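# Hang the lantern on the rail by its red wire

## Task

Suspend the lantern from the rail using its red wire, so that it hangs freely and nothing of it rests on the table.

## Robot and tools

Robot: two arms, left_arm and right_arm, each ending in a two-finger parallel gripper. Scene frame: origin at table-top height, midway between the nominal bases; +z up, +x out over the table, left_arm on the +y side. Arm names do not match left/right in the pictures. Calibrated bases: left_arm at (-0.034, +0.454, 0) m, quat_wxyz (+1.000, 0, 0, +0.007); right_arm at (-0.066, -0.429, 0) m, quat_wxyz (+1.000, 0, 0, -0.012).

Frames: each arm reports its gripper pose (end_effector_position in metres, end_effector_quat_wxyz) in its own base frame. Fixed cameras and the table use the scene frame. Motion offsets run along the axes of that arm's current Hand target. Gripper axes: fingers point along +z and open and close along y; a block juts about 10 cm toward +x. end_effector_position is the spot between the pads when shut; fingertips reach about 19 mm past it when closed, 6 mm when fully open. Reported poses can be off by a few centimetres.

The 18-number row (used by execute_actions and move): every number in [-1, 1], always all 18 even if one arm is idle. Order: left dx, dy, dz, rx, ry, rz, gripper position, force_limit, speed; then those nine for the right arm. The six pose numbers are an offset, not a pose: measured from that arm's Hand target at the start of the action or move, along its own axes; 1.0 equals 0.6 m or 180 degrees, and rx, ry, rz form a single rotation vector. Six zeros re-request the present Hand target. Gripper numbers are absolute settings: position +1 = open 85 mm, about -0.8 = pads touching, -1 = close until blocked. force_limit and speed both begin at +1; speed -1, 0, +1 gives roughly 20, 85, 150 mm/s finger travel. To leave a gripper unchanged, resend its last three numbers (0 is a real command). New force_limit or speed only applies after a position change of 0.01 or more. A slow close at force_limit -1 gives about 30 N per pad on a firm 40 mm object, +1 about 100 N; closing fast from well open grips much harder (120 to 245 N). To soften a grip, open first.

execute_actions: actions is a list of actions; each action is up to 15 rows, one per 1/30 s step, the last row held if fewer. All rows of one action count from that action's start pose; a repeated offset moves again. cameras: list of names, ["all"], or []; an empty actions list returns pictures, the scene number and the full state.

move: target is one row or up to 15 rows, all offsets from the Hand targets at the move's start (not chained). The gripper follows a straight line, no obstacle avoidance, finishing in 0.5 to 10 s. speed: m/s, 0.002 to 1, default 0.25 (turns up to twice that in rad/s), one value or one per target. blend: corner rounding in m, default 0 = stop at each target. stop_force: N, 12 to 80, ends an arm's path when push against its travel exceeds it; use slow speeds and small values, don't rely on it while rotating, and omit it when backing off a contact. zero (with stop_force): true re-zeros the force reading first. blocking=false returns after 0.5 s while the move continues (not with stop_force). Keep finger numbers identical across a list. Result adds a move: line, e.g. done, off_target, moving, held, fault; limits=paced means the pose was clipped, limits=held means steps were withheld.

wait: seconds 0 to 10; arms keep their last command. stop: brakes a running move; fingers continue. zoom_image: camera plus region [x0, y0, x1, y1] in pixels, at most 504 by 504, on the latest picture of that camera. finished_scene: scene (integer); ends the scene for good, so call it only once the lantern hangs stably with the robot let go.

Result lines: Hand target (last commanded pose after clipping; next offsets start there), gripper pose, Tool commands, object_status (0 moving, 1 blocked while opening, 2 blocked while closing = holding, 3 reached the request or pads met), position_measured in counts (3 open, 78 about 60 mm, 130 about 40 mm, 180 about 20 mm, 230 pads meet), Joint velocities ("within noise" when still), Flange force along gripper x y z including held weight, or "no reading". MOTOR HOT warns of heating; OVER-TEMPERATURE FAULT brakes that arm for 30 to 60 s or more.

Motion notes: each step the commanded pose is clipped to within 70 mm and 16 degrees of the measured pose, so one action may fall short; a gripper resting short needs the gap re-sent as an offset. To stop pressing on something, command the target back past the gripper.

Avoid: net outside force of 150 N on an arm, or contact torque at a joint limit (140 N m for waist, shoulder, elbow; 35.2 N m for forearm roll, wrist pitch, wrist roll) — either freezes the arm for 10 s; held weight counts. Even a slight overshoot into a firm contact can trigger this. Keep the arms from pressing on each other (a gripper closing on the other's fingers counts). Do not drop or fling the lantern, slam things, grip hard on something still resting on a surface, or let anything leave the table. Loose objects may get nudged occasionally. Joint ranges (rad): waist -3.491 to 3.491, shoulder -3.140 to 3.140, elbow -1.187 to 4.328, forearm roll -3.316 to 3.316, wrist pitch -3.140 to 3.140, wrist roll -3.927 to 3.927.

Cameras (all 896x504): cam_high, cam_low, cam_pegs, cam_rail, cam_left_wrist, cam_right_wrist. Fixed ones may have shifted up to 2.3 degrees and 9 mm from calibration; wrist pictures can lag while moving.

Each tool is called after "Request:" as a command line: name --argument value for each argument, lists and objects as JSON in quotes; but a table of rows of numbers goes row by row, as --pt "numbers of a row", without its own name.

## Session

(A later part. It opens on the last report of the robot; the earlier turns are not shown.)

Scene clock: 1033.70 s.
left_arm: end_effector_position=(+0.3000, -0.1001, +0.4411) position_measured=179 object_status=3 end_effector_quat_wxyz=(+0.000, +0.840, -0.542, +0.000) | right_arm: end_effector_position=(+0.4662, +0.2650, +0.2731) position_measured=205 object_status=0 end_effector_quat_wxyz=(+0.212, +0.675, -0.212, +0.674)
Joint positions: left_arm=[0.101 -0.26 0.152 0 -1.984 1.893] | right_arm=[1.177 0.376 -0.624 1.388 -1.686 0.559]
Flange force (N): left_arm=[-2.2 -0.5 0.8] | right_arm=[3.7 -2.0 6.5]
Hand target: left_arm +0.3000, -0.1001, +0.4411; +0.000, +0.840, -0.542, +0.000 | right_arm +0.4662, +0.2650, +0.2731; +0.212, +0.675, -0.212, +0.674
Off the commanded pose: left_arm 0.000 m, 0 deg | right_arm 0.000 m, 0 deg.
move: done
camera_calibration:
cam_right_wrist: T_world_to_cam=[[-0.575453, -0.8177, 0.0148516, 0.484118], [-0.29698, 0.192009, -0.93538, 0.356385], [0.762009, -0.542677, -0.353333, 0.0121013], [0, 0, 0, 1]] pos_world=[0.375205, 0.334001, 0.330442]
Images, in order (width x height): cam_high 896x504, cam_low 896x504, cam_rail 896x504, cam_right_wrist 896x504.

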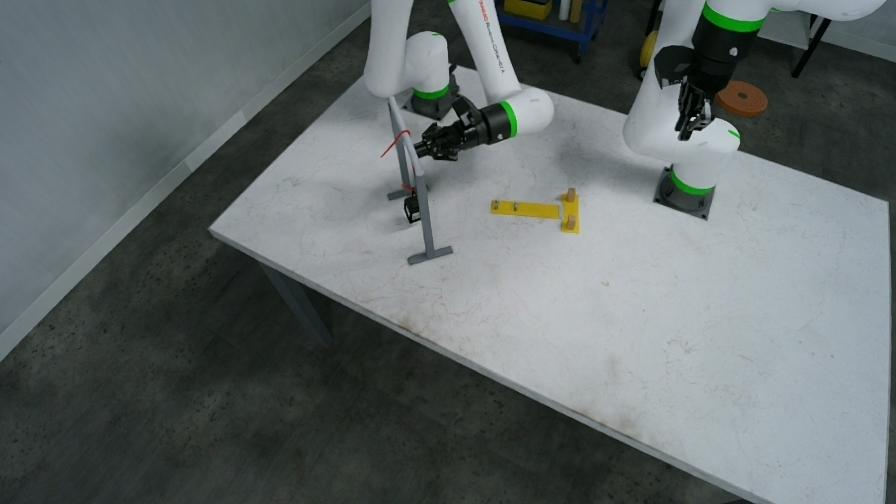

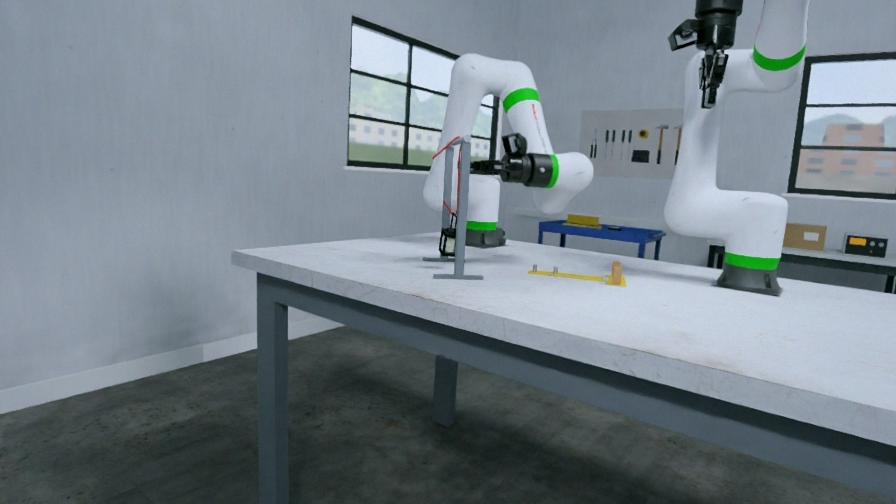

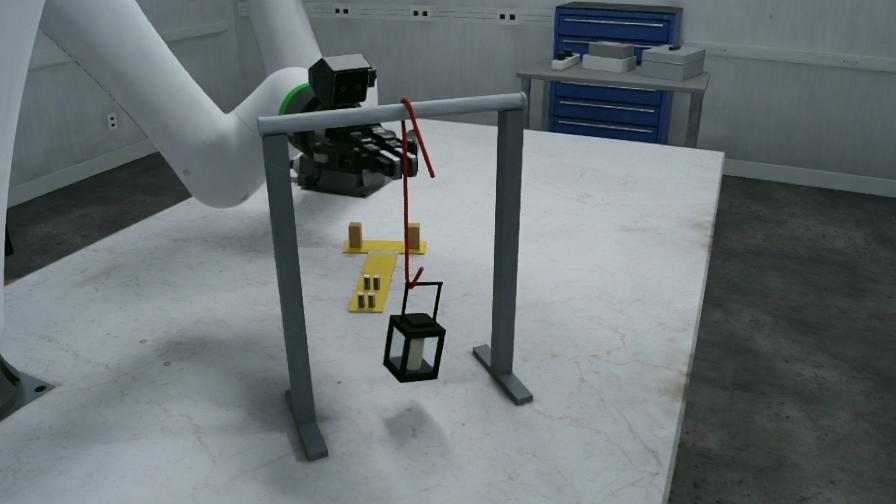

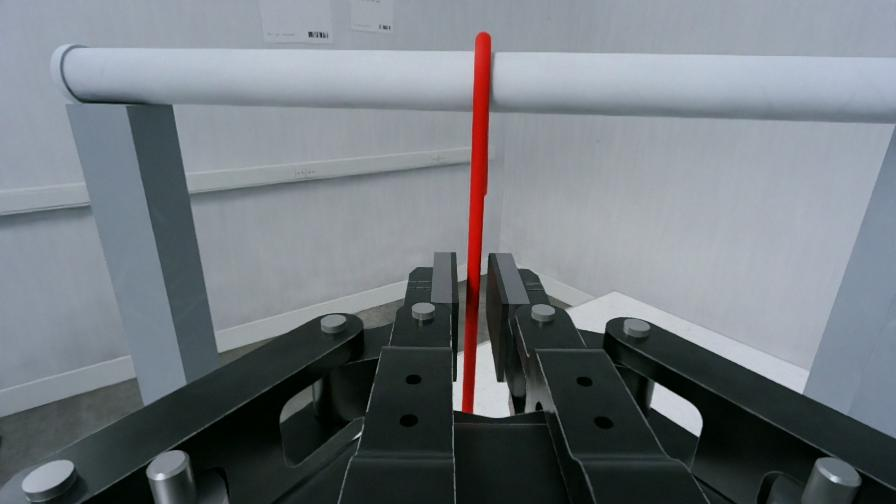

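Request:
move --pt "0 0 0 0 0 0 -0.4 -0.3 -0.8 0 0 0 0 0 0 -0.2 0.4 -1" --pt "0 0 0 0 0 0 -0.4 -0.3 -0.8 0 0 -0.2 0 0 0 -0.2 0.4 -1" --speed 0.05 --cameras '["cam_rail","cam_low","cam_pegs","cam_right_wrist"]'

Request:
zoom_image --camera "cam_rail" --region '[250, 80, 540, 440]'

Request:
zoom_image --camera "cam_low" --region '[400, 110, 500, 290]'

Scene clock: 1042.87 s.
left_arm: end_effector_position=(+0.3000, -0.1001, +0.4411) position_measured=179 object_status=3 end_effector_quat_wxyz=(+0.000, +0.840, -0.542, +0.000) | right_arm: end_effector_position=(+0.3678, +0.3336, +0.2732) position_measured=154 object_status=3 end_effector_quat_wxyz=(+0.212, +0.675, -0.212, +0.674)
Joint positions: left_arm=[0.101 -0.26 0.152 0 -1.984 1.893] | right_arm=[1.456 0.444 -0.51 1.156 -1.849 0.557]
Flange force (N): left_arm=[-2.2 -0.9 0.1] | right_arm=[4.4 -2.9 5.6]
Hand target: left_arm +0.3000, -0.1001, +0.4411; +0.000, +0.840, -0.542, +0.000 | right_arm +0.3678, +0.3337, +0.2732; +0.212, +0.675, -0.212, +0.674
Off the commanded pose: left_arm 0.000 m, 0 deg | right_arm 0.000 m, 0 deg.
move: done
camera_calibration:
cam_right_wrist: T_world_to_cam=[[-0.575453, -0.8177, 0.0148516, 0.483644], [-0.29698, 0.192009, -0.93538, 0.314114], [0.762009, -0.542677, -0.353333, 0.12427], [0, 0, 0, 1]] pos_world=[0.276905, 0.402601, 0.330542]
Images, in order (width x height): cam_low 896x504, cam_pegs 896x504, cam_rail 896x504, cam_right_wrist 896x504.

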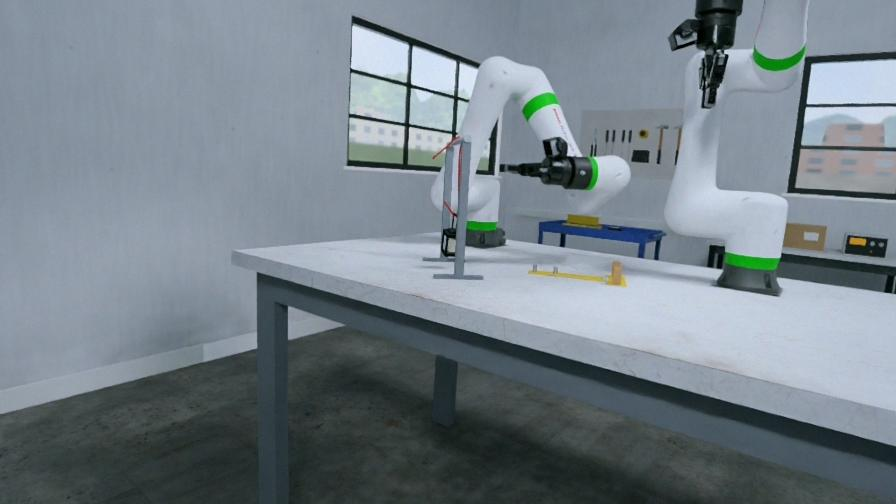

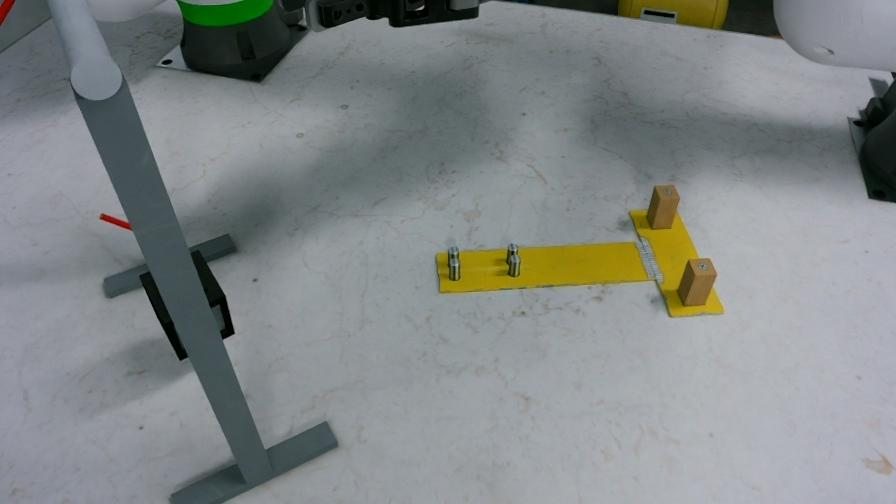

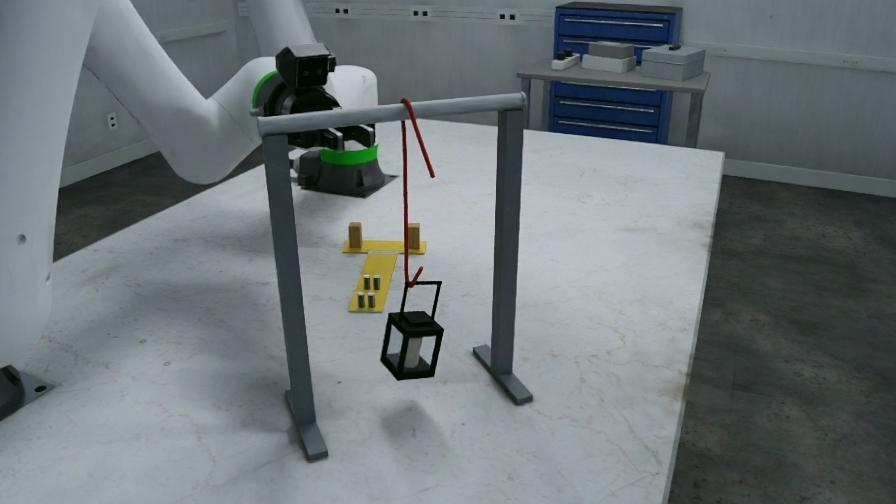

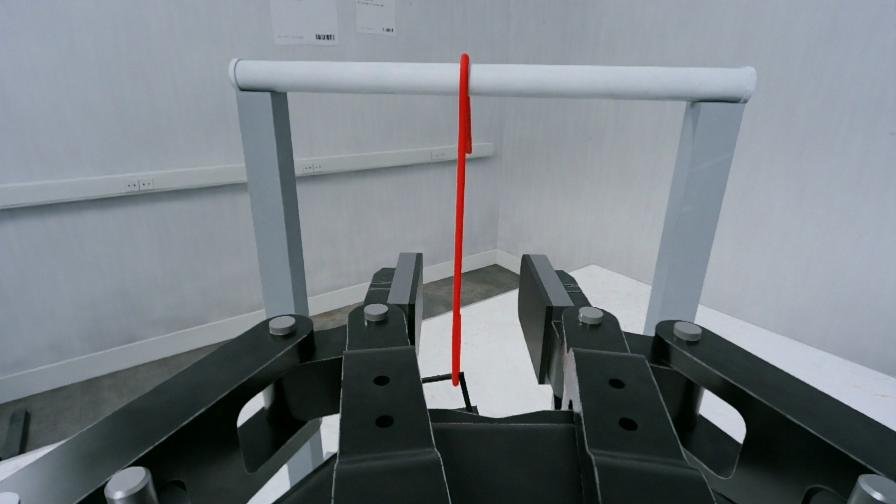

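Scaled by 1.400.

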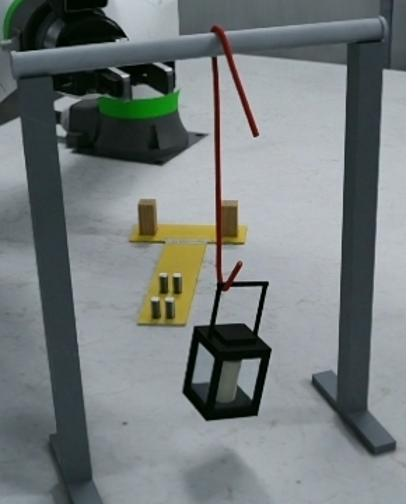

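Scaled by 2.800.

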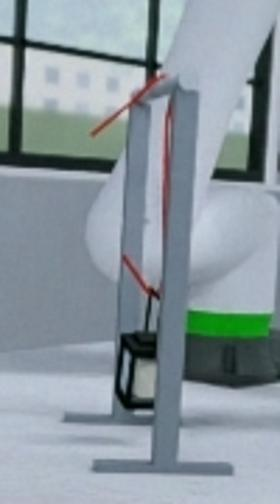

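Request:
wait --seconds 2 --cameras '["cam_rail"]'

Scene clock: 1046.37 s.
left_arm: end_effector_position=(+0.3000, -0.1001, +0.4411) position_measured=179 object_status=3 end_effector_quat_wxyz=(+0.000, +0.840, -0.542, +0.000) | right_arm: end_effector_position=(+0.3678, +0.3337, +0.2732) position_measured=154 object_status=3 end_effector_quat_wxyz=(+0.212, +0.675, -0.212, +0.674)
Joint positions: left_arm=[0.101 -0.26 0.152 0 -1.984 1.893] | right_arm=[1.456 0.444 -0.51 1.156 -1.849 0.557]
Flange force (N): left_arm=[-2.0 -0.2 0.7] | right_arm=[4.0 -3.2 5.6]
Hand target: left_arm +0.3000, -0.1001, +0.4411; +0.000, +0.840, -0.542, +0.000 | right_arm +0.3678, +0.3337, +0.2732; +0.212, +0.675, -0.212, +0.674
Tool commands: left_gripper/position=-0.4 left_gripper/force_limit=-0.3 left_gripper/speed=-0.8 right_gripper/position=-0.2 right_gripper/force_limit=+0.4 right_gripper/speed=-1.0
Off the commanded pose: left_arm 0.000 m, 0 deg | right_arm 0.000 m, 0 deg.
wait: 2.00 s; at rest from the start
Images, in order (width x height): cam_rail 896x504.

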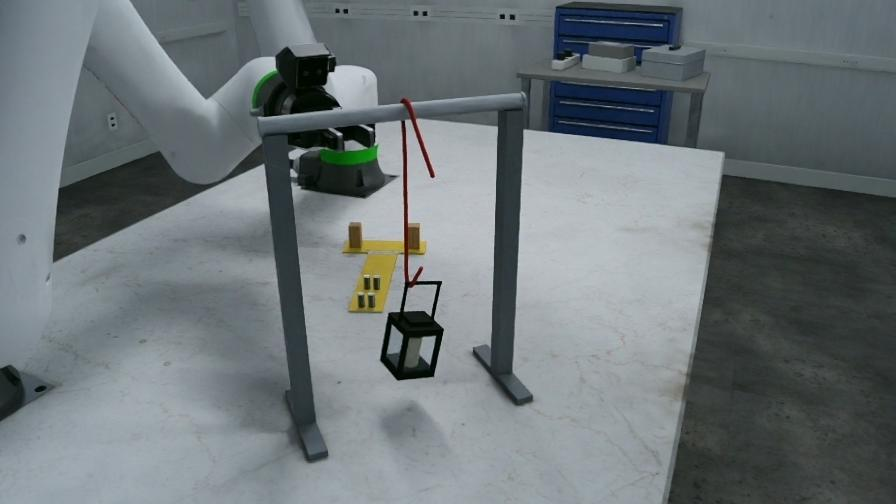

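Request:
finished_scene --scene 1

The scene is finished: the task was done.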